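# Hang the parts bin on the wall rail

## Task

Get the parts bin, together with everything inside it, hanging on the wall rail, with both ends of the hook running along the bin's rear seated well below the top of the rail on its far side. Any other bin already hanging there must stay hanging. The robot must not topple or finish leaning, or the task counts as failed.

## Robot and tools

Robot: a Rainbow Robotics RB-Y1 on a two-wheel differential base with rear casters. It has a folding leg and torso, a head, and two seven-joint arms, each ending in a five-finger hand. The base is 0.58 m wide, sticks out 0.10 m ahead of the wheel axle and 0.57 m behind it, and sweeps a 0.58 m radius when spinning in place. It cannot drive sideways.

Frames: the base frame has its origin on the floor between the drive wheels, with x forward, y to the left and z up, in metres. chest, left_hand and right_hand are reported in this frame. A hand point sits 0.045 m in front of its palm. Its +z runs along the straight fingers and +y points out of the palm. +x runs across the palm: toward the thumb on the left hand, away from it on the right. The odometry frame is the base frame as it stood when the scene began. base_odometry counts only wheel turns, so slip looks like travel. Its heading is in rad, positive to the left.

move: one action per call, plus optional "cameras" (a list from head_camera, left_wrist_camera, right_wrist_camera or "all") and "blocking" (true or omitted waits until everything rests; false returns in about 0.5 s while the robot keeps going). A move with no action just reports state and images. An action is made of "base" and/or "joints", or "target" on its own, with optional "min_time_s" (0.1 to 8 s, the shortest duration for arm, head and torso motions).
- base: a single velocity command, not a pose. x_m_s is forward speed in m/s (0, or 0.005 to 1.5 in magnitude; negative reverses). turn_rad_s is the turn rate in rad/s, positive to the left (0, or 0.02 to 1.509 in magnitude). for_s is 0.1 to 5 s. Omitted speeds are 0. Distance covered is roughly speed times duration, an offset from where the robot is. Acceleration is about 0.4 m/s².
- joints: a flat map from joint name to an absolute target. Body joints are in radians. torso_squat_rad runs 0 to 1.2 (bigger is lower). torso_shift_rad runs -0.3 to 0.6 (hips forward). torso_pitch_rad runs -0.2 to 1.4 (bow forward). torso_yaw_rad runs ±1.5 (left positive; raise both arms out 0.2 rad first). head_pan_rad runs ±0.523 and head_tilt_rad -0.35 to 1.57 (down positive). Each arm has shoulder_pitch ±2.356 (negative swings forward), shoulder_roll (left 0 to 3.141, right -3.141 to 0, outward), shoulder_yaw ±2.094, elbow -2.617 to 0.01 (negative bends), forearm_roll ±3.141, wrist_pitch -1.57 to 1.919 and hand_roll ±2.705. Finger keys <side>_hand_little/ring/middle/index/thumb_turn/thumb_bend use a -1 to 1 scale, with +1 open and -1 closed. <side>_hand_force_limit (-1 to 1, about 0 to 10 N, thumb 15 N) and <side>_hand_speed (-0.96 to 1) are settings and do not move anything. Use speed -0.94 or lower for a soft grip. The torso also has combined limits such as squat + shift <= 1.52; breaking one gives off_target.
- target: one hand's absolute pose. side is "left" or "right". x, y, z are in metres in the base frame for the printed hand point, each -3 to 3. quat_wxyz is in the same form the hand lines print. It is solved into joint angles, so the hand follows an arc; split long moves into several steps. It is refused while an earlier move is still running.

wait: seconds 0 to 10, with optional cameras. It commands nothing and returns early once motions have settled. stop: brakes all of your running motions, with optional cameras. zoom_image: camera name and region [x0, y0, x1, y1] in pixels from the top-left, at most 504 each way, taken from the newest image. show_instructions: shows the reference pages. finished_scene: optional scene 1; ends the scene for good.

Results: the "move" line reads done or the worst status. Joint and base statuses are done, moving, off_target (rested short, may still push), not_followed (an arm command held back by the collision check), contact_stop (torso only), time_out, limit_stop_at_<name> (the body guard), torque_fault and limit_stop_at_motor_heat. Hand poses read reached (within 10 mm and 2°), short (with the error) or refused (with a reason). A refusal or an unplanned stop cancels the later move, wait and finished_scene calls in the same reply. <side>_hand_stopped_by gives six words (little, ring, middle, index, thumb_bend, thumb_turn): moving, target, force, stalled or fault. The *_load_n values are fingertip forces in N; a grip that slips shows up as loads near 0. lidar_m gives 12 sector distances in metres, counter-clockwise from straight ahead, at a height of 0.23 m. motor_effort gives wheel effort in percent with the peak in brackets; a high reading at rest means the base is pushing on something. Joint torques, external torques, wrist force and torque, and motor temperatures are raw and offset. on_its_own lists anything the robot did that you did not command.

Avoid: hard contact or pressing between the two arms, hands included, which can end the scene. Avoid driving fast into the wall or rail, since the base does not stop on contact and can tip. Avoid bending fast with arms stretched out or a load held forward, and stopping hard while driving bowed. Do not let the bin or its contents fall, and do not slam the bin onto the rail. Torque faults (contact torque reaching the joint's limit, such as 34.2 N m at the elbow and 23.7 N m at the wrist) freeze the robot for 10 s. Motors heat up when holding a load or straining, and at 80 °C the arm brakes. A closed hand holds only about 0.3 kg. The bin must stay hooked once you let go.

Each tool is called after "Request:" in YAML: its name, and indented under it one key for each argument.

Reference images:

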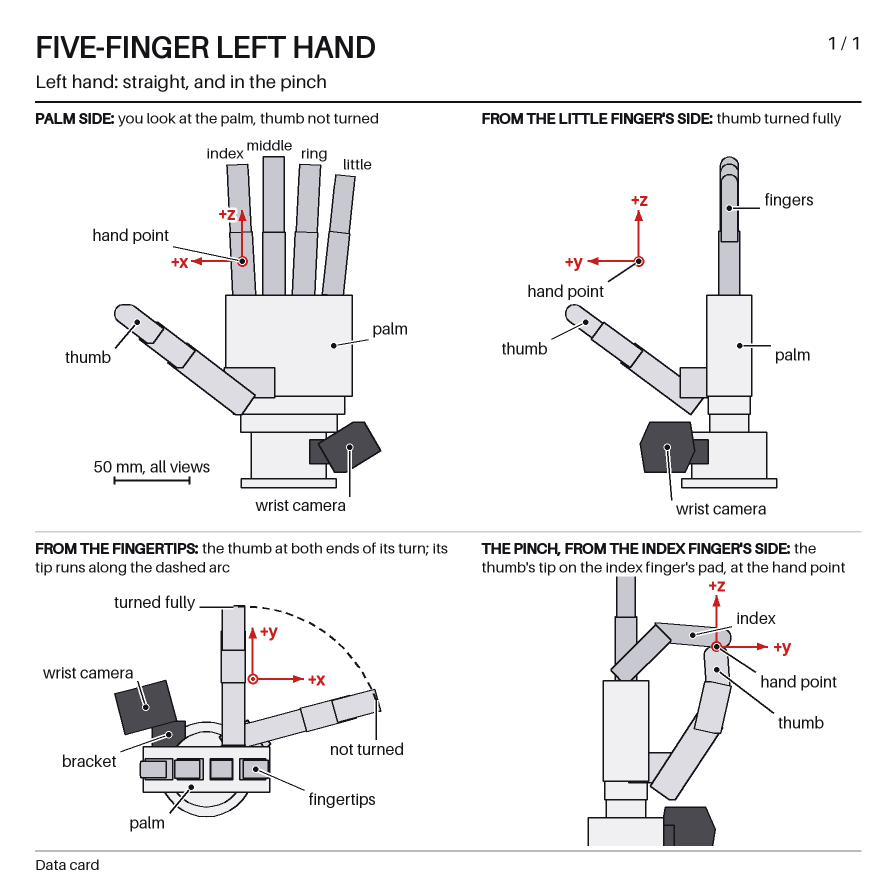

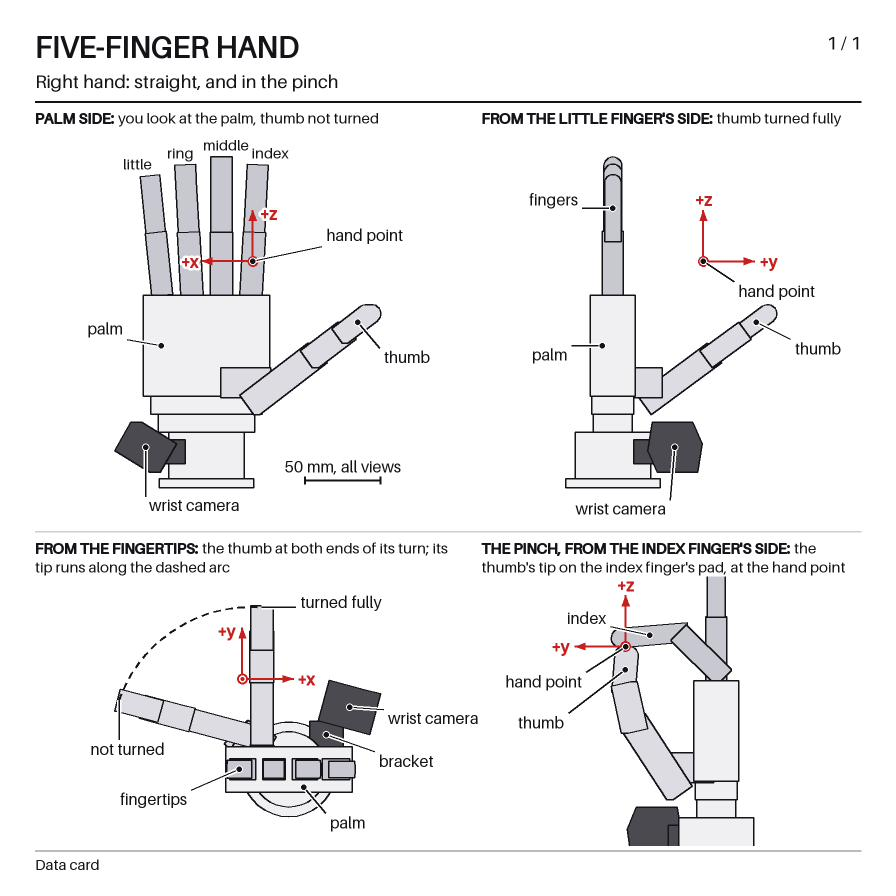

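## Session

Request:
move:

Scene clock: 0.00 s.
Joint torques (N m): no reading
External joint torques (N m): no reading
Motor temperatures (°C): left_arm=[29 32 32 33 33 34 33] | right_arm=[29 32 26 32 32 34 33]
Wrist force (N): no reading
Wrist torque (N m): no reading
Wrist force, peak (N): no reading
base_odometry: x=+0.000 y=+0.000 heading=+0.000
lidar_m: 2.13 2.90 2.82 2.97 2.65 2.57 2.70 3.10 2.63 2.78 2.08 2.03
base_status: not commanded
joint_positions: torso_squat_rad=+0.350 torso_shift_rad=+0.000 torso_pitch_rad=+0.000 torso_yaw_rad=+0.000 left_shoulder_pitch_rad=+0.032 left_shoulder_roll_rad=+0.047 left_shoulder_yaw_rad=-0.003 left_elbow_rad=-0.117 left_forearm_roll_rad=+0.007 left_wrist_pitch_rad=+0.050 left_hand_roll_rad=+0.025 right_shoulder_pitch_rad=-0.019 right_shoulder_roll_rad=-0.019 right_shoulder_yaw_rad=+0.034 right_elbow_rad=-0.133 right_forearm_roll_rad=+0.008 right_wrist_pitch_rad=+0.015 right_hand_roll_rad=+0.006 head_pan_rad=+0.000 head_tilt_rad=+0.400 left_hand_little=+1.000 left_hand_ring=+1.000 left_hand_middle=+1.000 left_hand_index=+1.000 left_hand_thumb_turn=+1.000 left_hand_thumb_bend=+1.000 left_hand_force_limit=+0.000 left_hand_speed=-0.800 right_hand_little=+1.000 right_hand_ring=+1.000 right_hand_middle=+1.000 right_hand_index=+1.000 right_hand_thumb_turn=+1.000 right_hand_thumb_bend=+1.000 right_hand_force_limit=+0.000 right_hand_speed=-0.800
joint_status: not commanded
wheel_motors_off: 0
left_hand_stopped_by: target,target,target,target,target,target
right_hand_stopped_by: target,target,target,target,target,target
left_little_load_n: 0.0
left_ring_load_n: 0.0
left_middle_load_n: 0.0
left_index_load_n: 0.0
left_thumb_bend_load_n: 0.0
left_thumb_turn_load_n: 0.0
right_little_load_n: 0.0
right_ring_load_n: 0.0
right_middle_load_n: 0.0
right_index_load_n: 0.0
right_thumb_bend_load_n: 0.0
right_thumb_turn_load_n: 0.0
motor_effort: left_wheel=+2 right_wheel=+0
chest: x=-0.2280 y=-0.0002 z=+1.2475 quat_wxyz=(+1.000, +0.000, +0.000, +0.000) (m; base frame)
left_hand: x=-0.2628 y=+0.2257 z=+0.5138 quat_wxyz=(+0.030, -0.720, +0.693, +0.003) (m; base frame)
right_hand: x=-0.2081 y=-0.2052 z=+0.5115 quat_wxyz=(+0.042, -0.725, +0.685, -0.054) (m; base frame)
pictures: head_camera, left_wrist_camera, right_wrist_camera
Images, in order (width x height): head_camera 896x504, left_wrist_camera 504x504, right_wrist_camera 504x504.

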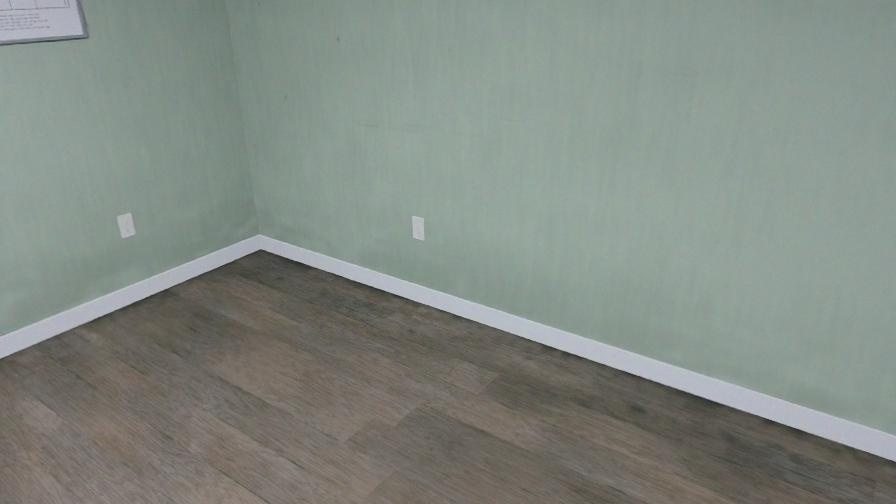

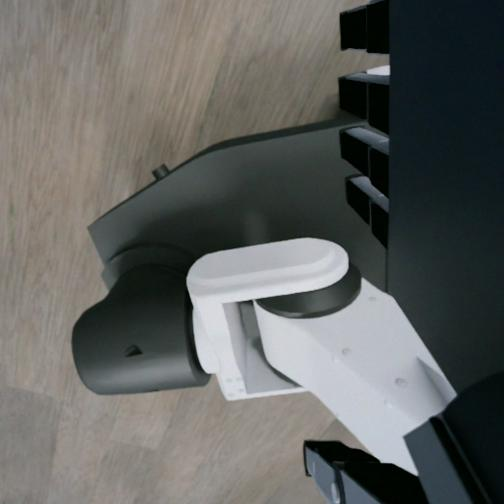

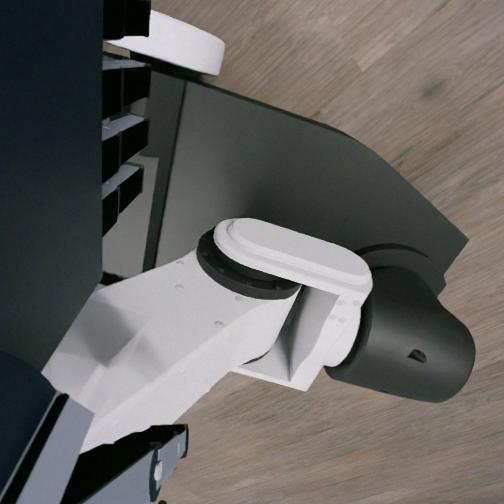

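Request:
move:
  base: {"turn_rad_s": 0.8, "for_s": 1.5}
  joints: {"head_tilt_rad": 0.3}
  cameras: ["head_camera"]

Request:
move:
  base: {"turn_rad_s": 0.8, "for_s": 1.5}
  cameras: ["head_camera"]

Request:
move:
  base: {"turn_rad_s": 0.8, "for_s": 1.5}
  cameras: ["head_camera"]

Request:
move:
  base: {"turn_rad_s": 0.8, "for_s": 1.5}
  cameras: ["head_camera"]

Scene clock: 3.77 s.
Joint torques (N m): left_arm=[-0.01 1.19 -0.68 0.51 -0.04 -0.15 -0.05] | right_arm=[-2.66 0.5 -0.46 -0.68 0 -0.44 -0.09]
External joint torques (N m): left_arm=[0.5 -0.15 -0.75 0.17 -0.05 -0.01 -0.05] | right_arm=[-0.53 1.45 -0.44 -0.37 -0.03 -0.12 -0.09]
Wrist force (N): left_arm=[2.3 -6.3 14.3] | right_arm=[1.9 2.4 4.7]
Wrist torque (N m): left_arm=[-1.09 1.03 0.92] | right_arm=[0.15 -0.31 0.22]
Wrist force, peak (N): left_arm=[1.9 -6.4 14.9] | right_arm=[2.1 2.2 5.2]
move: done
base_odometry: x=+0.000 y=+0.000 heading=+1.125
lidar_m: 2.83 3.04 2.62 2.57 2.78 2.59 2.63 2.61 2.06 2.04 2.20 2.88
base_status: done (sent for 1.5 of 1.5 s)
joint_positions: torso_squat_rad=+0.350 torso_shift_rad=+0.000 torso_pitch_rad=+0.000 torso_yaw_rad=+0.000 left_shoulder_pitch_rad=+0.032 left_shoulder_roll_rad=+0.047 left_shoulder_yaw_rad=-0.003 left_elbow_rad=-0.117 left_forearm_roll_rad=+0.007 left_wrist_pitch_rad=+0.050 left_hand_roll_rad=+0.025 right_shoulder_pitch_rad=-0.019 right_shoulder_roll_rad=-0.019 right_shoulder_yaw_rad=+0.034 right_elbow_rad=-0.133 right_forearm_roll_rad=+0.008 right_wrist_pitch_rad=+0.015 right_hand_roll_rad=+0.006 head_pan_rad=+0.000 head_tilt_rad=+0.300 left_hand_little=+1.000 left_hand_ring=+1.000 left_hand_middle=+1.000 left_hand_index=+1.000 left_hand_thumb_turn=+1.000 left_hand_thumb_bend=+1.000 left_hand_force_limit=+0.000 left_hand_speed=-0.800 right_hand_little=+1.000 right_hand_ring=+1.000 right_hand_middle=+1.000 right_hand_index=+1.000 right_hand_thumb_turn=+1.000 right_hand_thumb_bend=+1.000 right_hand_force_limit=+0.000 right_hand_speed=-0.800
joint_status: all done
wheel_motors_off: 0
left_hand_stopped_by: target,target,target,target,target,target
right_hand_stopped_by: target,target,target,target,target,target
left_little_load_n: 0.0
left_ring_load_n: 0.0
left_middle_load_n: 0.0
left_index_load_n: 0.0
left_thumb_bend_load_n: 0.0
left_thumb_turn_load_n: 0.0
right_little_load_n: 0.5
right_ring_load_n: 0.0
right_middle_load_n: 0.0
right_index_load_n: 0.0
right_thumb_bend_load_n: -0.5
right_thumb_turn_load_n: 0.0
motor_effort: left_wheel=+5(31) right_wheel=+9(27)
chest: x=-0.2280 y=-0.0002 z=+1.2475 quat_wxyz=(+1.000, +0.000, +0.000, +0.000) (m; base frame)
left_hand: x=-0.2628 y=+0.2257 z=+0.5138 quat_wxyz=(+0.030, -0.720, +0.693, +0.003) (m; base frame)
right_hand: x=-0.2081 y=-0.2052 z=+0.5115 quat_wxyz=(+0.042, -0.725, +0.685, -0.054) (m; base frame)
pictures: head_camera
Images, in order (width x height): head_camera 896x504.

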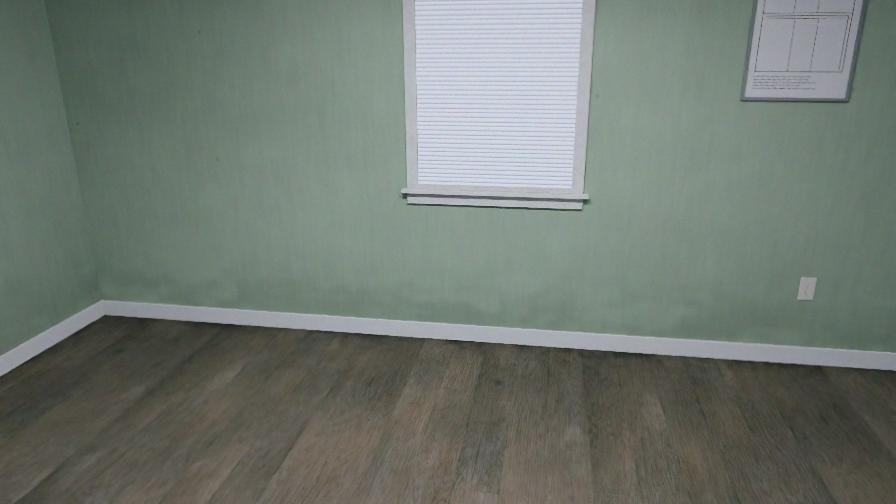

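Scene clock: 7.10 s.
Joint torques (N m): left_arm=[-0.13 1.27 -0.24 0.74 -0.06 -0.36 0.07] | right_arm=[-2.54 1.09 0.06 -0.18 -0.1 -0.4 -0.15]
External joint torques (N m): left_arm=[0.38 -0.07 -0.31 0.4 -0.07 -0.22 0.07] | right_arm=[-0.41 2.03 0.09 0.13 -0.13 -0.08 -0.15]
Wrist force (N): left_arm=[2.2 -6.2 14.4] | right_arm=[2.0 2.5 4.5]
Wrist torque (N m): left_arm=[-1.11 1.06 0.90] | right_arm=[0.16 -0.33 0.21]
Wrist force, peak (N): left_arm=[1.9 -6.5 14.8] | right_arm=[2.0 2.3 5.1]
move: done
base_odometry: x=+0.000 y=+0.000 heading=+2.249
lidar_m: 2.59 2.57 2.87 2.59 2.60 2.44 2.06 2.05 2.31 2.84 2.82 3.10
base_status: done (sent for 1.5 of 1.5 s)
joint_positions: torso_squat_rad=+0.350 torso_shift_rad=+0.000 torso_pitch_rad=+0.000 torso_yaw_rad=+0.000 left_shoulder_pitch_rad=+0.032 left_shoulder_roll_rad=+0.047 left_shoulder_yaw_rad=-0.003 left_elbow_rad=-0.117 left_forearm_roll_rad=+0.007 left_wrist_pitch_rad=+0.050 left_hand_roll_rad=+0.025 right_shoulder_pitch_rad=-0.019 right_shoulder_roll_rad=-0.019 right_shoulder_yaw_rad=+0.034 right_elbow_rad=-0.133 right_forearm_roll_rad=+0.008 right_wrist_pitch_rad=+0.015 right_hand_roll_rad=+0.006 head_pan_rad=+0.000 head_tilt_rad=+0.300 left_hand_little=+1.000 left_hand_ring=+1.000 left_hand_middle=+1.000 left_hand_index=+1.000 left_hand_thumb_turn=+1.000 left_hand_thumb_bend=+1.000 left_hand_force_limit=+0.000 left_hand_speed=-0.800 right_hand_little=+1.000 right_hand_ring=+1.000 right_hand_middle=+1.000 right_hand_index=+1.000 right_hand_thumb_turn=+1.000 right_hand_thumb_bend=+1.000 right_hand_force_limit=+0.000 right_hand_speed=-0.800
joint_status: not commanded
wheel_motors_off: 0
left_hand_stopped_by: target,target,target,target,target,target
right_hand_stopped_by: target,target,target,target,target,target
left_little_load_n: 0.0
left_ring_load_n: 0.0
left_middle_load_n: 0.0
left_index_load_n: 0.0
left_thumb_bend_load_n: -0.5
left_thumb_turn_load_n: 0.0
right_little_load_n: 0.0
right_ring_load_n: 0.0
right_middle_load_n: 0.0
right_index_load_n: 0.0
right_thumb_bend_load_n: 0.0
right_thumb_turn_load_n: 0.0
motor_effort: left_wheel=+5(10) right_wheel=+10(25)
chest: x=-0.2280 y=-0.0002 z=+1.2475 quat_wxyz=(+1.000, +0.000, +0.000, +0.000) (m; base frame)
left_hand: x=-0.2628 y=+0.2257 z=+0.5138 quat_wxyz=(+0.030, -0.720, +0.693, +0.003) (m; base frame)
right_hand: x=-0.2081 y=-0.2052 z=+0.5115 quat_wxyz=(+0.042, -0.725, +0.685, -0.054) (m; base frame)
pictures: head_camera
Images, in order (width x height): head_camera 896x504.

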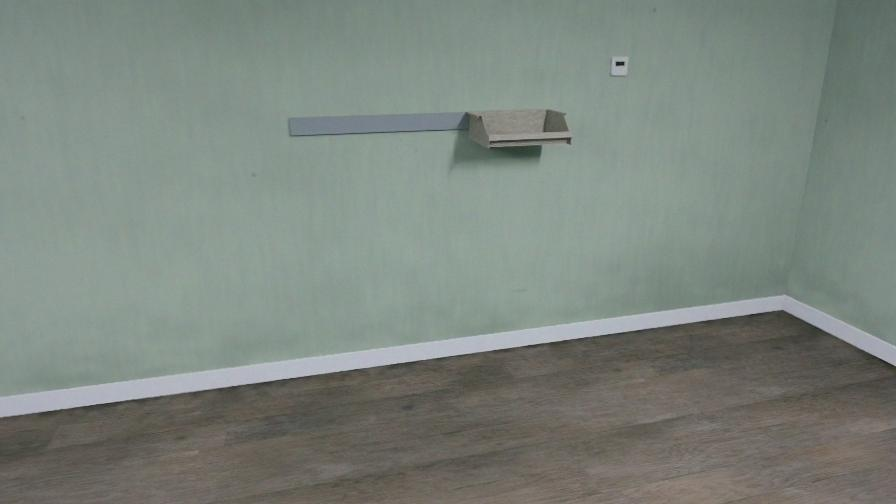

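Scene clock: 10.57 s.
Joint torques (N m): left_arm=[0.01 0.85 -0.39 0.57 -0.09 -0.32 -0.01] | right_arm=[-2.45 0.64 -0.32 -0.32 -0.02 -0.38 0.04]
External joint torques (N m): left_arm=[0.52 -0.49 -0.46 0.23 -0.1 -0.18 -0.01] | right_arm=[-0.31 1.59 -0.29 -0.01 -0.05 -0.06 0.04]
Wrist force (N): left_arm=[1.7 -6.2 14.2] | right_arm=[1.9 2.1 5.0]
Wrist torque (N m): left_arm=[-1.08 1.15 0.89] | right_arm=[0.09 -0.34 0.18]
Wrist force, peak (N): left_arm=[1.8 -6.6 14.8] | right_arm=[2.0 2.4 5.1]
move: done
base_odometry: x=+0.000 y=+0.000 heading=-2.909
lidar_m: 3.01 2.60 2.60 2.29 2.02 2.02 2.37 2.84 2.85 2.97 2.58 2.58
base_status: done (sent for 1.5 of 1.5 s)
joint_positions: torso_squat_rad=+0.350 torso_shift_rad=+0.000 torso_pitch_rad=+0.000 torso_yaw_rad=+0.000 left_shoulder_pitch_rad=+0.032 left_shoulder_roll_rad=+0.047 left_shoulder_yaw_rad=-0.003 left_elbow_rad=-0.117 left_forearm_roll_rad=+0.007 left_wrist_pitch_rad=+0.050 left_hand_roll_rad=+0.025 right_shoulder_pitch_rad=-0.019 right_shoulder_roll_rad=-0.019 right_shoulder_yaw_rad=+0.034 right_elbow_rad=-0.133 right_forearm_roll_rad=+0.008 right_wrist_pitch_rad=+0.015 right_hand_roll_rad=+0.006 head_pan_rad=+0.000 head_tilt_rad=+0.300 left_hand_little=+1.000 left_hand_ring=+1.000 left_hand_middle=+1.000 left_hand_index=+1.000 left_hand_thumb_turn=+1.000 left_hand_thumb_bend=+1.000 left_hand_force_limit=+0.000 left_hand_speed=-0.800 right_hand_little=+1.000 right_hand_ring=+1.000 right_hand_middle=+1.000 right_hand_index=+1.000 right_hand_thumb_turn=+1.000 right_hand_thumb_bend=+1.000 right_hand_force_limit=+0.000 right_hand_speed=-0.800
joint_status: not commanded
wheel_motors_off: 0
left_hand_stopped_by: target,target,target,target,target,target
right_hand_stopped_by: target,target,target,target,target,target
left_little_load_n: 0.0
left_ring_load_n: 0.0
left_middle_load_n: 0.0
left_index_load_n: 0.0
left_thumb_bend_load_n: 0.0
left_thumb_turn_load_n: 0.0
right_little_load_n: 0.0
right_ring_load_n: 0.0
right_middle_load_n: 0.0
right_index_load_n: 0.0
right_thumb_bend_load_n: 0.0
right_thumb_turn_load_n: 0.0
motor_effort: left_wheel=+4(10) right_wheel=+10(26)
chest: x=-0.2280 y=-0.0002 z=+1.2475 quat_wxyz=(+1.000, +0.000, +0.000, +0.000) (m; base frame)
left_hand: x=-0.2628 y=+0.2257 z=+0.5138 quat_wxyz=(+0.030, -0.720, +0.693, +0.003) (m; base frame)
right_hand: x=-0.2081 y=-0.2052 z=+0.5115 quat_wxyz=(+0.042, -0.725, +0.685, -0.054) (m; base frame)
pictures: head_camera
Images, in order (width x height): head_camera 896x504.

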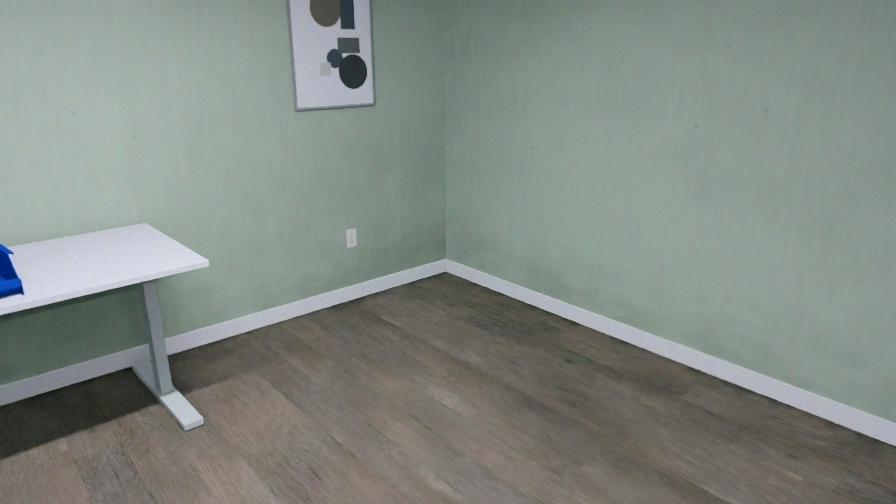

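Scene clock: 14.03 s.
Joint torques (N m): left_arm=[-0.26 1.01 -0.51 0.63 0.07 -0.23 -0.01] | right_arm=[-2.36 0.63 -0.68 -0.62 0.09 -0.39 -0.05]
External joint torques (N m): left_arm=[0.24 -0.33 -0.58 0.29 0.06 -0.1 -0.01] | right_arm=[-0.22 1.57 -0.65 -0.32 0.06 -0.07 -0.05]
Wrist force (N): left_arm=[1.8 -5.9 14.4] | right_arm=[1.8 2.2 4.9]
Wrist torque (N m): left_arm=[-1.05 1.12 0.84] | right_arm=[0.12 -0.31 0.19]
Wrist force, peak (N): left_arm=[2.1 -6.2 15.0] | right_arm=[2.0 2.7 5.1]
move: done
base_odometry: x=+0.000 y=+0.000 heading=-1.784
lidar_m: 2.59 2.24 2.02 2.04 2.50 2.82 2.84 2.88 2.59 2.62 3.18 2.60
base_status: done (sent for 1.5 of 1.5 s)
joint_positions: torso_squat_rad=+0.350 torso_shift_rad=+0.000 torso_pitch_rad=+0.000 torso_yaw_rad=+0.000 left_shoulder_pitch_rad=+0.032 left_shoulder_roll_rad=+0.047 left_shoulder_yaw_rad=-0.003 left_elbow_rad=-0.117 left_forearm_roll_rad=+0.007 left_wrist_pitch_rad=+0.050 left_hand_roll_rad=+0.025 right_shoulder_pitch_rad=-0.019 right_shoulder_roll_rad=-0.019 right_shoulder_yaw_rad=+0.034 right_elbow_rad=-0.133 right_forearm_roll_rad=+0.008 right_wrist_pitch_rad=+0.015 right_hand_roll_rad=+0.006 head_pan_rad=+0.000 head_tilt_rad=+0.300 left_hand_little=+1.000 left_hand_ring=+1.000 left_hand_middle=+1.000 left_hand_index=+1.000 left_hand_thumb_turn=+1.000 left_hand_thumb_bend=+1.000 left_hand_force_limit=+0.000 left_hand_speed=-0.800 right_hand_little=+1.000 right_hand_ring=+1.000 right_hand_middle=+1.000 right_hand_index=+1.000 right_hand_thumb_turn=+1.000 right_hand_thumb_bend=+1.000 right_hand_force_limit=+0.000 right_hand_speed=-0.800
joint_status: not commanded
wheel_motors_off: 0
left_hand_stopped_by: target,target,target,target,target,target
right_hand_stopped_by: target,target,target,target,target,target
left_little_load_n: 0.0
left_ring_load_n: 0.0
left_middle_load_n: 0.0
left_index_load_n: 0.0
left_thumb_bend_load_n: 0.0
left_thumb_turn_load_n: 0.0
right_little_load_n: 0.0
right_ring_load_n: 0.0
right_middle_load_n: 0.0
right_index_load_n: 0.0
right_thumb_bend_load_n: 0.0
right_thumb_turn_load_n: -0.5
motor_effort: left_wheel=+5(12) right_wheel=+11(26)
chest: x=-0.2280 y=-0.0002 z=+1.2475 quat_wxyz=(+1.000, +0.000, +0.000, +0.000) (m; base frame)
left_hand: x=-0.2628 y=+0.2257 z=+0.5138 quat_wxyz=(+0.030, -0.720, +0.693, +0.003) (m; base frame)
right_hand: x=-0.2081 y=-0.2052 z=+0.5115 quat_wxyz=(+0.042, -0.725, +0.685, -0.054) (m; base frame)
pictures: head_camera
Images, in order (width x height): head_camera 896x504.

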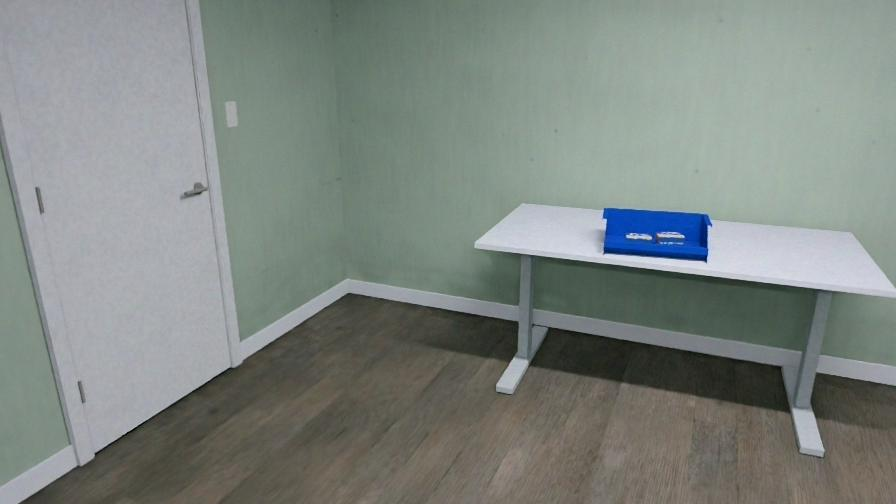

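Request:
zoom_image:
  camera: "head_camera"
  region: [560, 160, 760, 300]

Scaled by 2.520 from the camera's 896x504 image, which has a finer 1280x720 frame.

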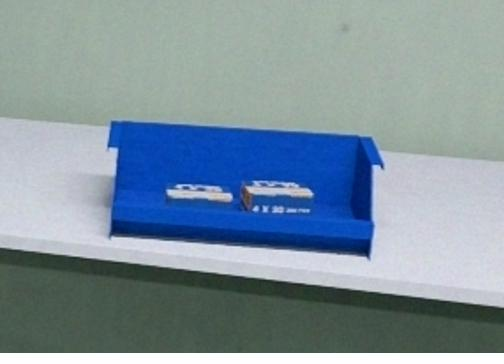

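Request:
move:
  base: {"turn_rad_s": -0.3, "for_s": 1.1}
  joints: {"head_tilt_rad": 0.4}
  cameras: ["head_camera"]

Scene clock: 17.43 s.
Joint torques (N m): left_arm=[-0.11 1.1 -0.5 0.76 0.04 -0.39 -0.03] | right_arm=[-2.53 -0.12 -0.07 -0.31 0.01 -0.58 -0.18]
External joint torques (N m): left_arm=[0.4 -0.23 -0.57 0.42 0.03 -0.26 -0.03] | right_arm=[-0.39 0.83 -0.04 0 -0.02 -0.26 -0.18]
Wrist force (N): left_arm=[2.2 -6.0 14.7] | right_arm=[1.7 2.1 5.0]
Wrist torque (N m): left_arm=[-1.07 1.07 0.89] | right_arm=[0.10 -0.28 0.20]
Wrist force, peak (N): left_arm=[1.9 -6.5 14.8] | right_arm=[2.2 2.2 5.1]
move: done
base_odometry: x=+0.000 y=+0.000 heading=-2.113
lidar_m: 2.59 2.77 2.09 2.02 2.11 2.91 2.82 2.98 2.68 2.60 2.70 3.08
base_status: done (sent for 1.1 of 1.1 s)
joint_positions: torso_squat_rad=+0.350 torso_shift_rad=+0.000 torso_pitch_rad=+0.000 torso_yaw_rad=+0.000 left_shoulder_pitch_rad=+0.032 left_shoulder_roll_rad=+0.047 left_shoulder_yaw_rad=-0.003 left_elbow_rad=-0.117 left_forearm_roll_rad=+0.007 left_wrist_pitch_rad=+0.050 left_hand_roll_rad=+0.025 right_shoulder_pitch_rad=-0.019 right_shoulder_roll_rad=-0.019 right_shoulder_yaw_rad=+0.034 right_elbow_rad=-0.133 right_forearm_roll_rad=+0.008 right_wrist_pitch_rad=+0.015 right_hand_roll_rad=+0.006 head_pan_rad=+0.000 head_tilt_rad=+0.400 left_hand_little=+1.000 left_hand_ring=+1.000 left_hand_middle=+1.000 left_hand_index=+1.000 left_hand_thumb_turn=+1.000 left_hand_thumb_bend=+1.000 left_hand_force_limit=+0.000 left_hand_speed=-0.800 right_hand_little=+1.000 right_hand_ring=+1.000 right_hand_middle=+1.000 right_hand_index=+1.000 right_hand_thumb_turn=+1.000 right_hand_thumb_bend=+1.000 right_hand_force_limit=+0.000 right_hand_speed=-0.800
joint_status: all done
wheel_motors_off: 0
left_hand_stopped_by: target,target,target,target,target,target
right_hand_stopped_by: target,target,target,target,target,target
left_little_load_n: 0.0
left_ring_load_n: 0.0
left_middle_load_n: 0.0
left_index_load_n: 0.0
left_thumb_bend_load_n: 0.0
left_thumb_turn_load_n: 0.0
right_little_load_n: 0.0
right_ring_load_n: 0.0
right_middle_load_n: 0.0
right_index_load_n: 0.0
right_thumb_bend_load_n: 0.0
right_thumb_turn_load_n: 0.0
motor_effort: left_wheel=+16(19) right_wheel=-15(23)
chest: x=-0.2280 y=-0.0002 z=+1.2475 quat_wxyz=(+1.000, +0.000, +0.000, +0.000) (m; base frame)
left_hand: x=-0.2628 y=+0.2257 z=+0.5138 quat_wxyz=(+0.030, -0.720, +0.693, +0.003) (m; base frame)
right_hand: x=-0.2081 y=-0.2052 z=+0.5115 quat_wxyz=(+0.042, -0.725, +0.685, -0.054) (m; base frame)
pictures: head_camera
Images, in order (width x height): head_camera 896x504.

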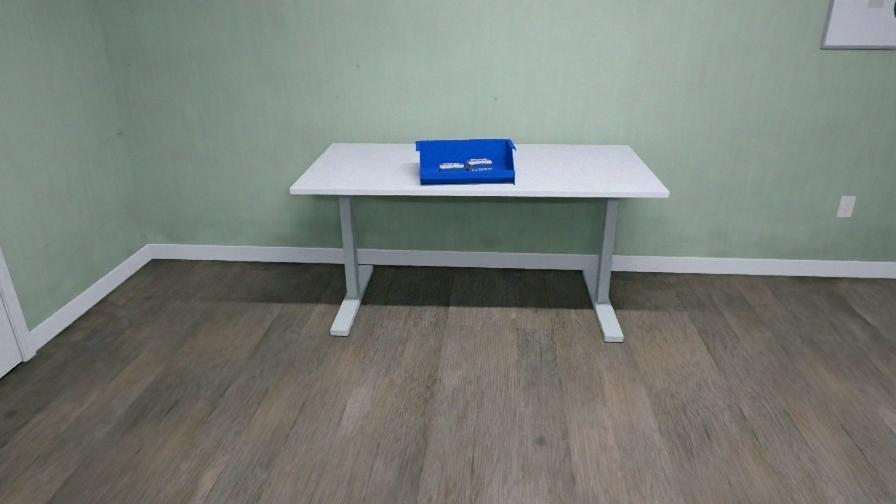

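Request:
move:
  base: {"x_m_s": 0.35, "for_s": 2.3}
  joints: {"head_tilt_rad": 0.6}
  cameras: ["head_camera"]

Scene clock: 23.13 s.
Joint torques (N m): left_arm=[-0.52 0.9 -0.43 0.68 0.05 -0.29 -0.04] | right_arm=[-2.17 0.78 -0.09 -0.5 0.14 -0.44 -0.08]
External joint torques (N m): left_arm=[-0.02 -0.43 -0.5 0.34 0.05 -0.15 -0.04] | right_arm=[-0.04 1.73 -0.06 -0.2 0.11 -0.12 -0.08]
Wrist force (N): left_arm=[2.1 -6.1 14.5] | right_arm=[2.0 2.1 4.7]
Wrist torque (N m): left_arm=[-1.09 1.06 0.89] | right_arm=[0.09 -0.34 0.19]
Wrist force, peak (N): left_arm=[2.3 -6.3 15.0] | right_arm=[2.0 2.1 5.2]
move: done
base_odometry: x=-0.415 y=-0.690 heading=-2.111
lidar_m: 2.19 1.83 2.04 1.99 2.10 2.95 3.64 3.61 2.70 2.63 2.73 1.82
base_status: done (sent for 2.3 of 2.3 s)
joint_positions: torso_squat_rad=+0.350 torso_shift_rad=+0.000 torso_pitch_rad=+0.000 torso_yaw_rad=+0.000 left_shoulder_pitch_rad=+0.032 left_shoulder_roll_rad=+0.047 left_shoulder_yaw_rad=-0.003 left_elbow_rad=-0.117 left_forearm_roll_rad=+0.007 left_wrist_pitch_rad=+0.050 left_hand_roll_rad=+0.025 right_shoulder_pitch_rad=-0.019 right_shoulder_roll_rad=-0.019 right_shoulder_yaw_rad=+0.034 right_elbow_rad=-0.133 right_forearm_roll_rad=+0.008 right_wrist_pitch_rad=+0.015 right_hand_roll_rad=+0.006 head_pan_rad=+0.000 head_tilt_rad=+0.600 left_hand_little=+1.000 left_hand_ring=+1.000 left_hand_middle=+1.000 left_hand_index=+1.000 left_hand_thumb_turn=+1.000 left_hand_thumb_bend=+1.000 left_hand_force_limit=+0.000 left_hand_speed=-0.800 right_hand_little=+1.000 right_hand_ring=+1.000 right_hand_middle=+1.000 right_hand_index=+1.000 right_hand_thumb_turn=+1.000 right_hand_thumb_bend=+1.000 right_hand_force_limit=+0.000 right_hand_speed=-0.800
joint_status: all done
wheel_motors_off: 0
left_hand_stopped_by: target,target,target,target,target,target
right_hand_stopped_by: target,target,target,target,target,target
left_little_load_n: 0.0
left_ring_load_n: 0.0
left_middle_load_n: 0.0
left_index_load_n: 0.0
left_thumb_bend_load_n: 0.0
left_thumb_turn_load_n: 0.0
right_little_load_n: 0.0
right_ring_load_n: 0.0
right_middle_load_n: -0.5
right_index_load_n: 0.0
right_thumb_bend_load_n: 0.0
right_thumb_turn_load_n: 0.0
motor_effort: left_wheel=+15(41) right_wheel=-11(36)
chest: x=-0.2279 y=-0.0002 z=+1.2475 quat_wxyz=(+1.000, +0.000, +0.000, +0.000) (m; base frame)
left_hand: x=-0.2629 y=+0.2257 z=+0.5138 quat_wxyz=(+0.030, -0.720, +0.693, +0.003) (m; base frame)
right_hand: x=-0.2081 y=-0.2052 z=+0.5115 quat_wxyz=(+0.042, -0.725, +0.685, -0.054) (m; base frame)
pictures: head_camera
Images, in order (width x height): head_camera 896x504.

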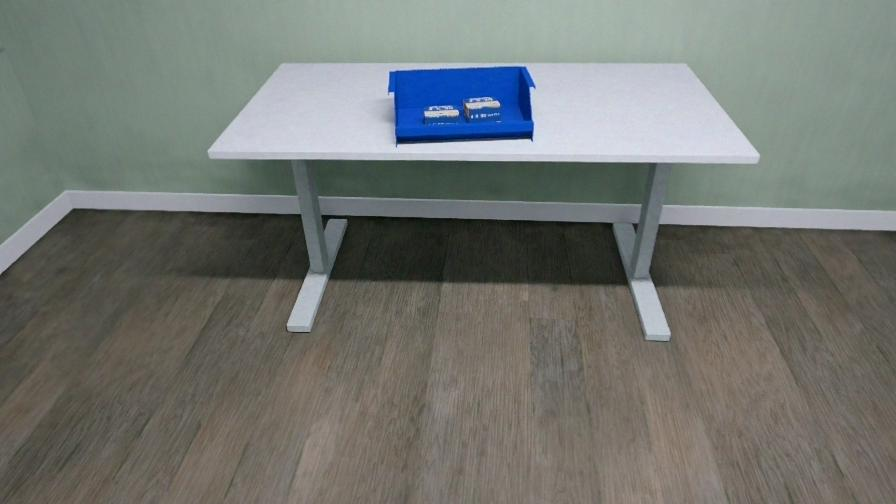

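Request:
zoom_image:
  camera: "head_camera"
  region: [360, 40, 560, 170]

Scaled by 2.520 from the camera's 896x504 image, which has a finer 1280x720 frame.

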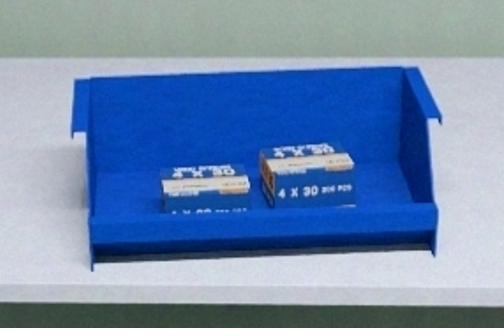

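Request:
move:
  base: {"turn_rad_s": -0.03, "for_s": 0.9}

Request:
move:
  base: {"x_m_s": 0.3, "for_s": 2.7}
  joints: {"head_tilt_rad": 0.8}
  cameras: ["head_camera"]

Scene clock: 26.83 s.
Joint torques (N m): left_arm=[-0.15 0.67 -0.67 0.6 -0.03 -0.22 0.01] | right_arm=[-2.36 0.53 0.08 -0.71 0.11 -0.38 0.04]
External joint torques (N m): left_arm=[0.35 -0.67 -0.74 0.25 -0.03 -0.08 0.01] | right_arm=[-0.23 1.49 0.11 -0.41 0.08 -0.06 0.04]
Wrist force (N): left_arm=[1.7 -6.0 14.7] | right_arm=[2.0 2.1 5.0]
Wrist torque (N m): left_arm=[-1.05 1.16 0.88] | right_arm=[0.12 -0.33 0.21]
Wrist force, peak (N): left_arm=[2.6 -6.4 15.1] | right_arm=[1.9 2.4 5.3]
move: done
base_odometry: x=-0.415 y=-0.690 heading=-2.137
lidar_m: 2.19 1.83 2.05 1.99 2.08 2.86 3.63 3.71 2.72 2.62 2.73 1.82
base_status: done (sent for 0.9 of 0.9 s)
joint_positions: torso_squat_rad=+0.350 torso_shift_rad=+0.000 torso_pitch_rad=+0.000 torso_yaw_rad=+0.000 left_shoulder_pitch_rad=+0.032 left_shoulder_roll_rad=+0.047 left_shoulder_yaw_rad=-0.003 left_elbow_rad=-0.117 left_forearm_roll_rad=+0.007 left_wrist_pitch_rad=+0.050 left_hand_roll_rad=+0.025 right_shoulder_pitch_rad=-0.019 right_shoulder_roll_rad=-0.019 right_shoulder_yaw_rad=+0.034 right_elbow_rad=-0.133 right_forearm_roll_rad=+0.008 right_wrist_pitch_rad=+0.015 right_hand_roll_rad=+0.006 head_pan_rad=+0.000 head_tilt_rad=+0.600 left_hand_little=+1.000 left_hand_ring=+1.000 left_hand_middle=+1.000 left_hand_index=+1.000 left_hand_thumb_turn=+1.000 left_hand_thumb_bend=+1.000 left_hand_force_limit=+0.000 left_hand_speed=-0.800 right_hand_little=+1.000 right_hand_ring=+1.000 right_hand_middle=+1.000 right_hand_index=+1.000 right_hand_thumb_turn=+1.000 right_hand_thumb_bend=+1.000 right_hand_force_limit=+0.000 right_hand_speed=-0.800
joint_status: not commanded
wheel_motors_off: 0
left_hand_stopped_by: target,target,target,target,target,target
right_hand_stopped_by: target,target,target,target,target,target
left_little_load_n: 0.0
left_ring_load_n: 0.0
left_middle_load_n: 0.0
left_index_load_n: 0.0
left_thumb_bend_load_n: 0.0
left_thumb_turn_load_n: 0.0
right_little_load_n: 0.0
right_ring_load_n: 0.0
right_middle_load_n: 0.5
right_index_load_n: 0.0
right_thumb_bend_load_n: 0.0
right_thumb_turn_load_n: 0.5
motor_effort: left_wheel=+12(27) right_wheel=-15(26)
chest: x=-0.2279 y=-0.0002 z=+1.2475 quat_wxyz=(+1.000, +0.000, +0.000, +0.000) (m; base frame)
left_hand: x=-0.2629 y=+0.2257 z=+0.5138 quat_wxyz=(+0.030, -0.720, +0.693, +0.003) (m; base frame)
right_hand: x=-0.2081 y=-0.2052 z=+0.5115 quat_wxyz=(+0.041, -0.725, +0.685, -0.054) (m; base frame)
pictures: none

Scene clock: 30.90 s.
Joint torques (N m): left_arm=[0.07 0.99 -0.51 0.87 0.08 -0.24 -0.02] | right_arm=[-2.34 0.64 0 -0.43 0.08 -0.47 0.04]
External joint torques (N m): left_arm=[0.58 -0.34 -0.58 0.52 0.07 -0.1 -0.02] | right_arm=[-0.2 1.59 0.03 -0.13 0.05 -0.15 0.04]
Wrist force (N): left_arm=[1.7 -6.4 14.8] | right_arm=[1.9 2.3 4.8]
Wrist torque (N m): left_arm=[-1.12 1.15 0.87] | right_arm=[0.13 -0.32 0.22]
Wrist force, peak (N): left_arm=[1.9 -6.9 14.9] | right_arm=[2.0 2.5 5.1]
move: done
base_odometry: x=-0.850 y=-1.374 heading=-2.138
lidar_m: 1.37 1.11 1.98 1.96 2.07 2.85 4.44 3.71 2.73 2.63 1.97 1.07
base_status: done (sent for 2.7 of 2.7 s)
joint_positions: torso_squat_rad=+0.350 torso_shift_rad=+0.000 torso_pitch_rad=+0.000 torso_yaw_rad=+0.000 left_shoulder_pitch_rad=+0.032 left_shoulder_roll_rad=+0.047 left_shoulder_yaw_rad=-0.003 left_elbow_rad=-0.117 left_forearm_roll_rad=+0.007 left_wrist_pitch_rad=+0.050 left_hand_roll_rad=+0.025 right_shoulder_pitch_rad=-0.019 right_shoulder_roll_rad=-0.019 right_shoulder_yaw_rad=+0.034 right_elbow_rad=-0.133 right_forearm_roll_rad=+0.008 right_wrist_pitch_rad=+0.015 right_hand_roll_rad=+0.006 head_pan_rad=+0.000 head_tilt_rad=+0.800 left_hand_little=+1.000 left_hand_ring=+1.000 left_hand_middle=+1.000 left_hand_index=+1.000 left_hand_thumb_turn=+1.000 left_hand_thumb_bend=+1.000 left_hand_force_limit=+0.000 left_hand_speed=-0.800 right_hand_little=+1.000 right_hand_ring=+1.000 right_hand_middle=+1.000 right_hand_index=+1.000 right_hand_thumb_turn=+1.000 right_hand_thumb_bend=+1.000 right_hand_force_limit=+0.000 right_hand_speed=-0.800
joint_status: all done
wheel_motors_off: 0
left_hand_stopped_by: target,target,target,target,target,target
right_hand_stopped_by: target,target,target,target,target,target
left_little_load_n: 0.0
left_ring_load_n: 0.0
left_middle_load_n: 0.0
left_index_load_n: 0.0
left_thumb_bend_load_n: 0.0
left_thumb_turn_load_n: 0.0
right_little_load_n: 0.0
right_ring_load_n: 0.0
right_middle_load_n: 0.0
right_index_load_n: 0.0
right_thumb_bend_load_n: 0.0
right_thumb_turn_load_n: 0.0
motor_effort: left_wheel=-8(27) right_wheel=+7(32)
chest: x=-0.2280 y=-0.0002 z=+1.2475 quat_wxyz=(+1.000, +0.000, +0.000, +0.000) (m; base frame)
left_hand: x=-0.2629 y=+0.2257 z=+0.5138 quat_wxyz=(+0.030, -0.720, +0.693, +0.003) (m; base frame)
right_hand: x=-0.2081 y=-0.2052 z=+0.5115 quat_wxyz=(+0.042, -0.725, +0.685, -0.054) (m; base frame)
pictures: head_camera
Images, in order (width x height): head_camera 896x504.

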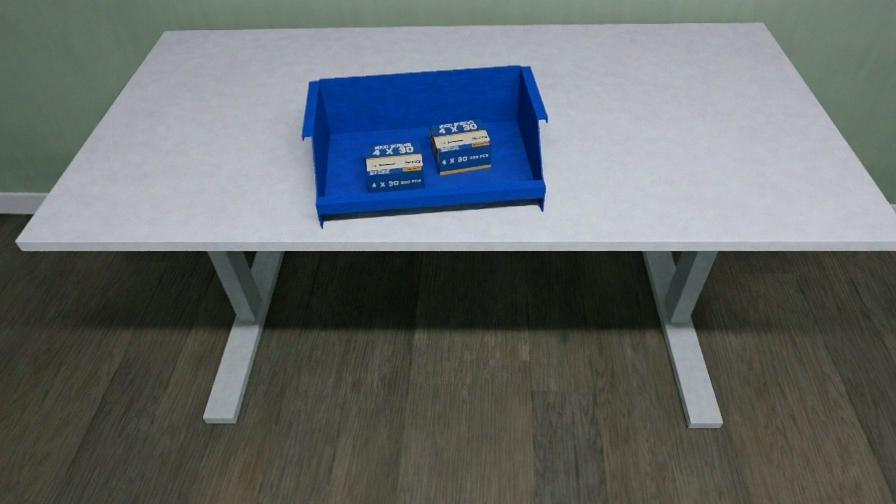

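Request:
move:
  target: {"side": "left", "x": 0.15, "y": 0.36, "z": 1.0, "quat_wxyz": [0, 0.7071, 0, 0.7071]}
  min_time_s: 2

Request:
move:
  target: {"side": "right", "x": 0.15, "y": -0.36, "z": 1.0, "quat_wxyz": [0.7071, 0, 0.7071, 0]}
  min_time_s: 2
  cameras: ["all"]

Scene clock: 35.77 s.
Joint torques (N m): left_arm=[-1.46 6.99 2.56 -8.31 1.03 0.7 -0.09] | right_arm=[-1.88 0.41 -0.09 -0.71 -0.02 -0.32 -0.1]
External joint torques (N m): left_arm=[0.55 0.5 -0.43 0.22 -0.05 -0.05 -0.12] | right_arm=[0.26 1.37 -0.06 -0.4 -0.05 0 -0.1]
Wrist force (N): left_arm=[-4.5 -6.3 9.4] | right_arm=[1.9 2.3 5.0]
Wrist torque (N m): left_arm=[-0.85 1.44 0.50] | right_arm=[0.14 -0.30 0.20]
Wrist force, peak (N): left_arm=[2.4 -6.6 14.9] | right_arm=[2.1 2.3 5.1]
move: done
base_odometry: x=-0.850 y=-1.374 heading=-2.138
lidar_m: 1.37 1.09 1.96 1.96 2.08 2.86 4.44 3.72 2.73 2.63 1.96 1.07
base_status: not commanded
joint_positions: torso_squat_rad=+0.350 torso_shift_rad=+0.000 torso_pitch_rad=+0.000 torso_yaw_rad=+0.000 left_shoulder_pitch_rad=+0.401 left_shoulder_roll_rad=+0.115 left_shoulder_yaw_rad=+0.511 left_elbow_rad=-1.568 left_forearm_roll_rad=+2.192 left_wrist_pitch_rad=+0.706 left_hand_roll_rad=-0.402 right_shoulder_pitch_rad=-0.019 right_shoulder_roll_rad=-0.019 right_shoulder_yaw_rad=+0.034 right_elbow_rad=-0.133 right_forearm_roll_rad=+0.008 right_wrist_pitch_rad=+0.015 right_hand_roll_rad=+0.006 head_pan_rad=+0.000 head_tilt_rad=+0.800 left_hand_little=+1.000 left_hand_ring=+1.000 left_hand_middle=+1.000 left_hand_index=+1.000 left_hand_thumb_turn=+1.000 left_hand_thumb_bend=+1.000 left_hand_force_limit=+0.000 left_hand_speed=-0.800 right_hand_little=+1.000 right_hand_ring=+1.000 right_hand_middle=+1.000 right_hand_index=+1.000 right_hand_thumb_turn=+1.000 right_hand_thumb_bend=+1.000 right_hand_force_limit=+0.000 right_hand_speed=-0.800
joint_status: all done
wheel_motors_off: 0
left_hand_stopped_by: target,target,target,target,target,target
right_hand_stopped_by: target,target,target,target,target,target
left_little_load_n: 0.0
left_ring_load_n: 0.0
left_middle_load_n: 0.0
left_index_load_n: 0.0
left_thumb_bend_load_n: 0.0
left_thumb_turn_load_n: 0.0
right_little_load_n: 0.0
right_ring_load_n: 0.0
right_middle_load_n: 0.0
right_index_load_n: 0.0
right_thumb_bend_load_n: 0.0
right_thumb_turn_load_n: 0.0
motor_effort: left_wheel=-8(9) right_wheel=+8(9)
chest: x=-0.2280 y=-0.0002 z=+1.2475 quat_wxyz=(+1.000, +0.000, +0.000, +0.000) (m; base frame)
left_hand: x=+0.1499 y=+0.3599 z=+1.0008 quat_wxyz=(+0.001, -0.709, -0.002, -0.706) (m; base frame)
left_hand_status: reached (checked arc, planned for 2.0 s): 1 mm and 0.3 deg off.
right_hand: x=-0.2081 y=-0.2052 z=+0.5115 quat_wxyz=(+0.042, -0.725, +0.685, -0.054) (m; base frame)
pictures: none

Scene clock: 38.10 s.
Joint torques (N m): left_arm=[-1.27 6.89 2.52 -8.27 1.18 0.66 -0.01] | right_arm=[-1.5 -10.11 -6.36 -6.79 0.24 -2.08 0.25]
External joint torques (N m): left_arm=[0.74 0.4 -0.48 0.25 0.1 -0.09 -0.03] | right_arm=[0.07 1.81 0.79 -0.48 0.13 0.09 0.27]
Wrist force (N): left_arm=[-4.1 -6.7 8.6] | right_arm=[7.2 1.4 -1.1]
Wrist torque (N m): left_arm=[-0.85 1.34 0.51] | right_arm=[0.41 -0.46 0.35]
Wrist force, peak (N): left_arm=[-4.2 -7.2 9.3] | right_arm=[7.7 1.4 -1.1]
move: done
base_odometry: x=-0.850 y=-1.374 heading=-2.138
lidar_m: 1.38 1.12 1.99 1.96 2.06 2.84 4.44 3.72 2.73 2.62 1.95 1.07
base_status: not commanded
joint_positions: torso_squat_rad=+0.350 torso_shift_rad=+0.000 torso_pitch_rad=+0.000 torso_yaw_rad=+0.000 left_shoulder_pitch_rad=+0.401 left_shoulder_roll_rad=+0.115 left_shoulder_yaw_rad=+0.511 left_elbow_rad=-1.568 left_forearm_roll_rad=+2.191 left_wrist_pitch_rad=+0.706 left_hand_roll_rad=-0.402 right_shoulder_pitch_rad=+0.490 right_shoulder_roll_rad=-0.744 right_shoulder_yaw_rad=+0.205 right_elbow_rad=-1.552 right_forearm_roll_rad=-0.668 right_wrist_pitch_rad=-0.614 right_hand_roll_rad=-1.602 head_pan_rad=+0.000 head_tilt_rad=+0.800 left_hand_little=+1.000 left_hand_ring=+1.000 left_hand_middle=+1.000 left_hand_index=+1.000 left_hand_thumb_turn=+1.000 left_hand_thumb_bend=+1.000 left_hand_force_limit=+0.000 left_hand_speed=-0.800 right_hand_little=+1.000 right_hand_ring=+1.000 right_hand_middle=+1.000 right_hand_index=+1.000 right_hand_thumb_turn=+1.000 right_hand_thumb_bend=+1.000 right_hand_force_limit=+0.000 right_hand_speed=-0.800
joint_status: all done
wheel_motors_off: 0
left_hand_stopped_by: target,target,target,target,target,target
right_hand_stopped_by: target,target,target,target,target,target
left_little_load_n: 0.0
left_ring_load_n: 0.0
left_middle_load_n: 0.0
left_index_load_n: 0.0
left_thumb_bend_load_n: 0.0
left_thumb_turn_load_n: 0.0
right_little_load_n: 0.0
right_ring_load_n: 0.0
right_middle_load_n: 0.0
right_index_load_n: 0.0
right_thumb_bend_load_n: 0.0
right_thumb_turn_load_n: 0.0
motor_effort: left_wheel=-8(9) right_wheel=+7(9)
chest: x=-0.2280 y=-0.0002 z=+1.2475 quat_wxyz=(+1.000, +0.000, +0.000, +0.000) (m; base frame)
left_hand: x=+0.1499 y=+0.3599 z=+1.0008 quat_wxyz=(+0.001, -0.709, -0.002, -0.706) (m; base frame)
right_hand: x=+0.1499 y=-0.3601 z=+1.0002 quat_wxyz=(+0.708, -0.001, +0.706, +0.001) (m; base frame)
right_hand_status: reached (checked arc, planned for 2.0 s): 0 mm and 0.2 deg off.
pictures: head_camera, left_wrist_camera, right_wrist_camera
Images, in order (width x height): head_camera 896x504, left_wrist_camera 504x504, right_wrist_camera 504x504.

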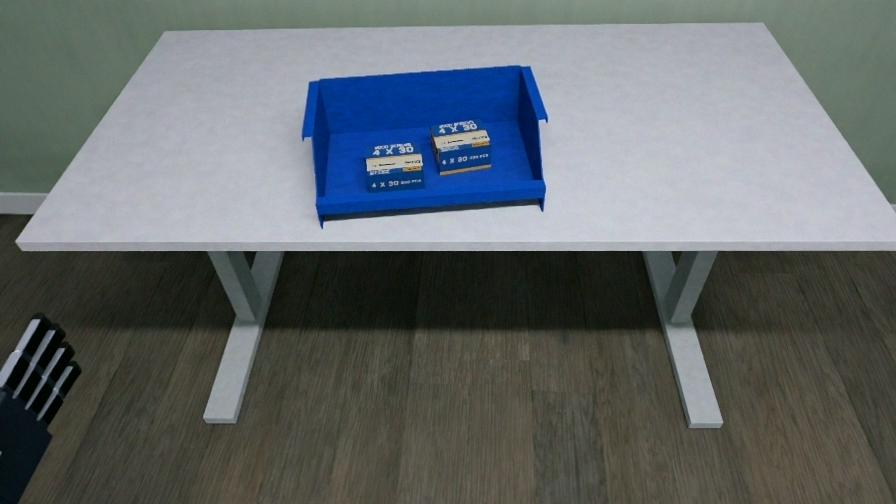

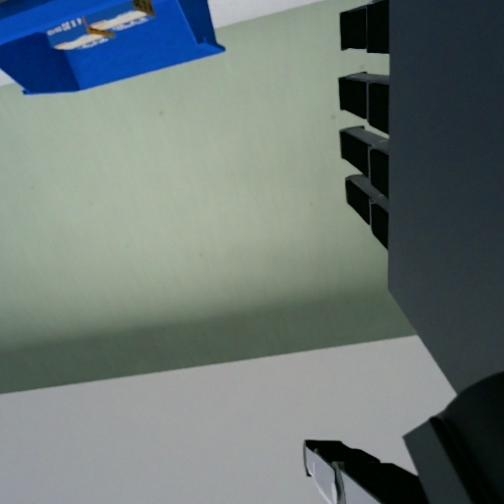

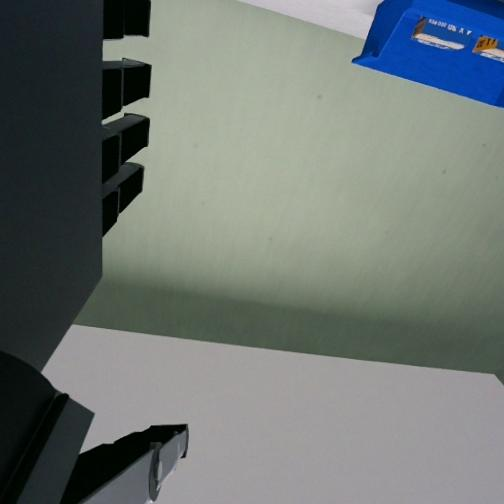

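Request:
move:
  base: {"x_m_s": 0.25, "for_s": 1.3}
  joints: {"head_tilt_rad": 1.0}
  cameras: ["all"]

Scene clock: 41.17 s.
Joint torques (N m): left_arm=[-1.38 6.57 2.56 -8.14 1.19 0.7 -0.08] | right_arm=[-1.88 -10.15 -6.43 -6.73 0.2 -2.24 -0.02]
External joint torques (N m): left_arm=[0.62 0.08 -0.44 0.38 0.11 -0.05 -0.1] | right_arm=[-0.31 1.77 0.72 -0.43 0.1 -0.07 0]
Wrist force (N): left_arm=[-4.0 -6.7 9.2] | right_arm=[7.2 1.6 -1.3]
Wrist torque (N m): left_arm=[-0.90 1.33 0.54] | right_arm=[0.43 -0.45 0.36]
Wrist force, peak (N): left_arm=[-4.3 -6.7 9.5] | right_arm=[7.8 1.4 -1.1]
move: done
base_odometry: x=-1.024 y=-1.648 heading=-2.139
lidar_m: 1.05 0.90 0.87 1.96 2.06 2.85 4.77 3.72 2.73 2.63 1.54 0.80
base_status: done (sent for 1.3 of 1.3 s)
joint_positions: torso_squat_rad=+0.350 torso_shift_rad=+0.000 torso_pitch_rad=+0.000 torso_yaw_rad=+0.000 left_shoulder_pitch_rad=+0.401 left_shoulder_roll_rad=+0.115 left_shoulder_yaw_rad=+0.511 left_elbow_rad=-1.568 left_forearm_roll_rad=+2.191 left_wrist_pitch_rad=+0.706 left_hand_roll_rad=-0.402 right_shoulder_pitch_rad=+0.490 right_shoulder_roll_rad=-0.744 right_shoulder_yaw_rad=+0.205 right_elbow_rad=-1.552 right_forearm_roll_rad=-0.668 right_wrist_pitch_rad=-0.614 right_hand_roll_rad=-1.602 head_pan_rad=+0.000 head_tilt_rad=+1.000 left_hand_little=+1.000 left_hand_ring=+1.000 left_hand_middle=+1.000 left_hand_index=+1.000 left_hand_thumb_turn=+1.000 left_hand_thumb_bend=+1.000 left_hand_force_limit=+0.000 left_hand_speed=-0.800 right_hand_little=+1.000 right_hand_ring=+1.000 right_hand_middle=+1.000 right_hand_index=+1.000 right_hand_thumb_turn=+1.000 right_hand_thumb_bend=+1.000 right_hand_force_limit=+0.000 right_hand_speed=-0.800
joint_status: all done
wheel_motors_off: 0
left_hand_stopped_by: target,target,target,target,target,target
right_hand_stopped_by: target,target,target,target,target,target
left_little_load_n: 0.0
left_ring_load_n: 0.0
left_middle_load_n: 0.0
left_index_load_n: 0.0
left_thumb_bend_load_n: 0.0
left_thumb_turn_load_n: 0.0
right_little_load_n: 0.0
right_ring_load_n: 0.0
right_middle_load_n: 0.0
right_index_load_n: 0.0
right_thumb_bend_load_n: 0.0
right_thumb_turn_load_n: 0.0
motor_effort: left_wheel=-9(22) right_wheel=+6(27)
chest: x=-0.2279 y=-0.0002 z=+1.2475 quat_wxyz=(+1.000, +0.000, +0.000, +0.000) (m; base frame)
left_hand: x=+0.1499 y=+0.3599 z=+1.0007 quat_wxyz=(+0.001, -0.709, -0.002, -0.705) (m; base frame)
right_hand: x=+0.1499 y=-0.3601 z=+1.0001 quat_wxyz=(+0.708, -0.001, +0.706, +0.001) (m; base frame)
pictures: head_camera, left_wrist_camera, right_wrist_camera
Images, in order (width x height): head_camera 896x504, left_wrist_camera 504x504, right_wrist_camera 504x504.

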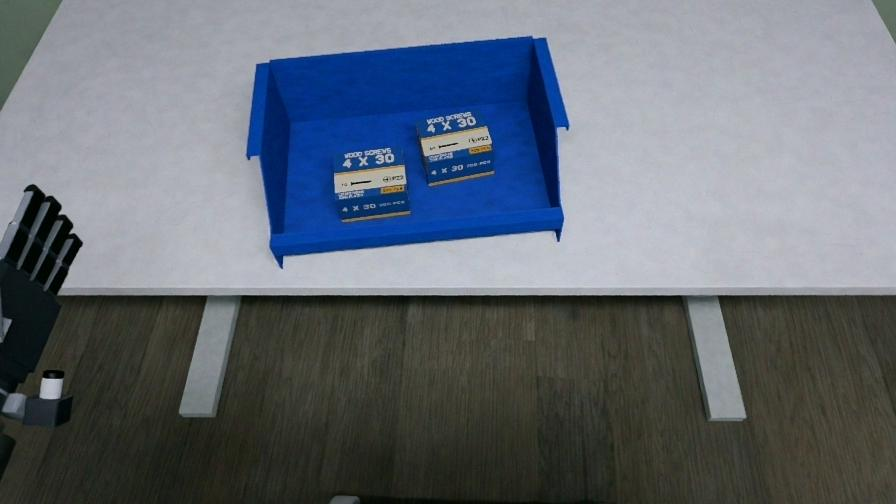

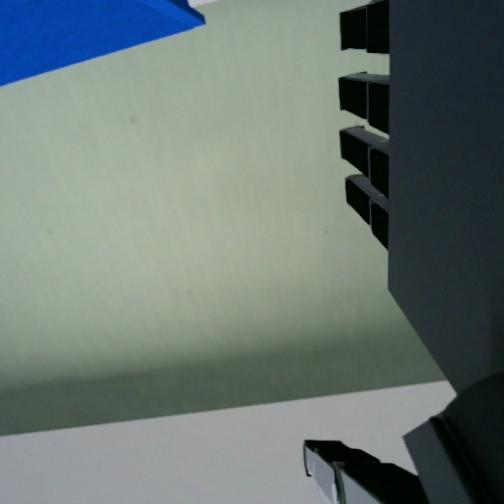

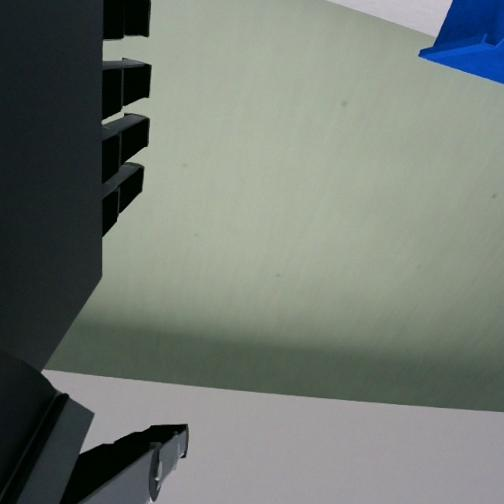

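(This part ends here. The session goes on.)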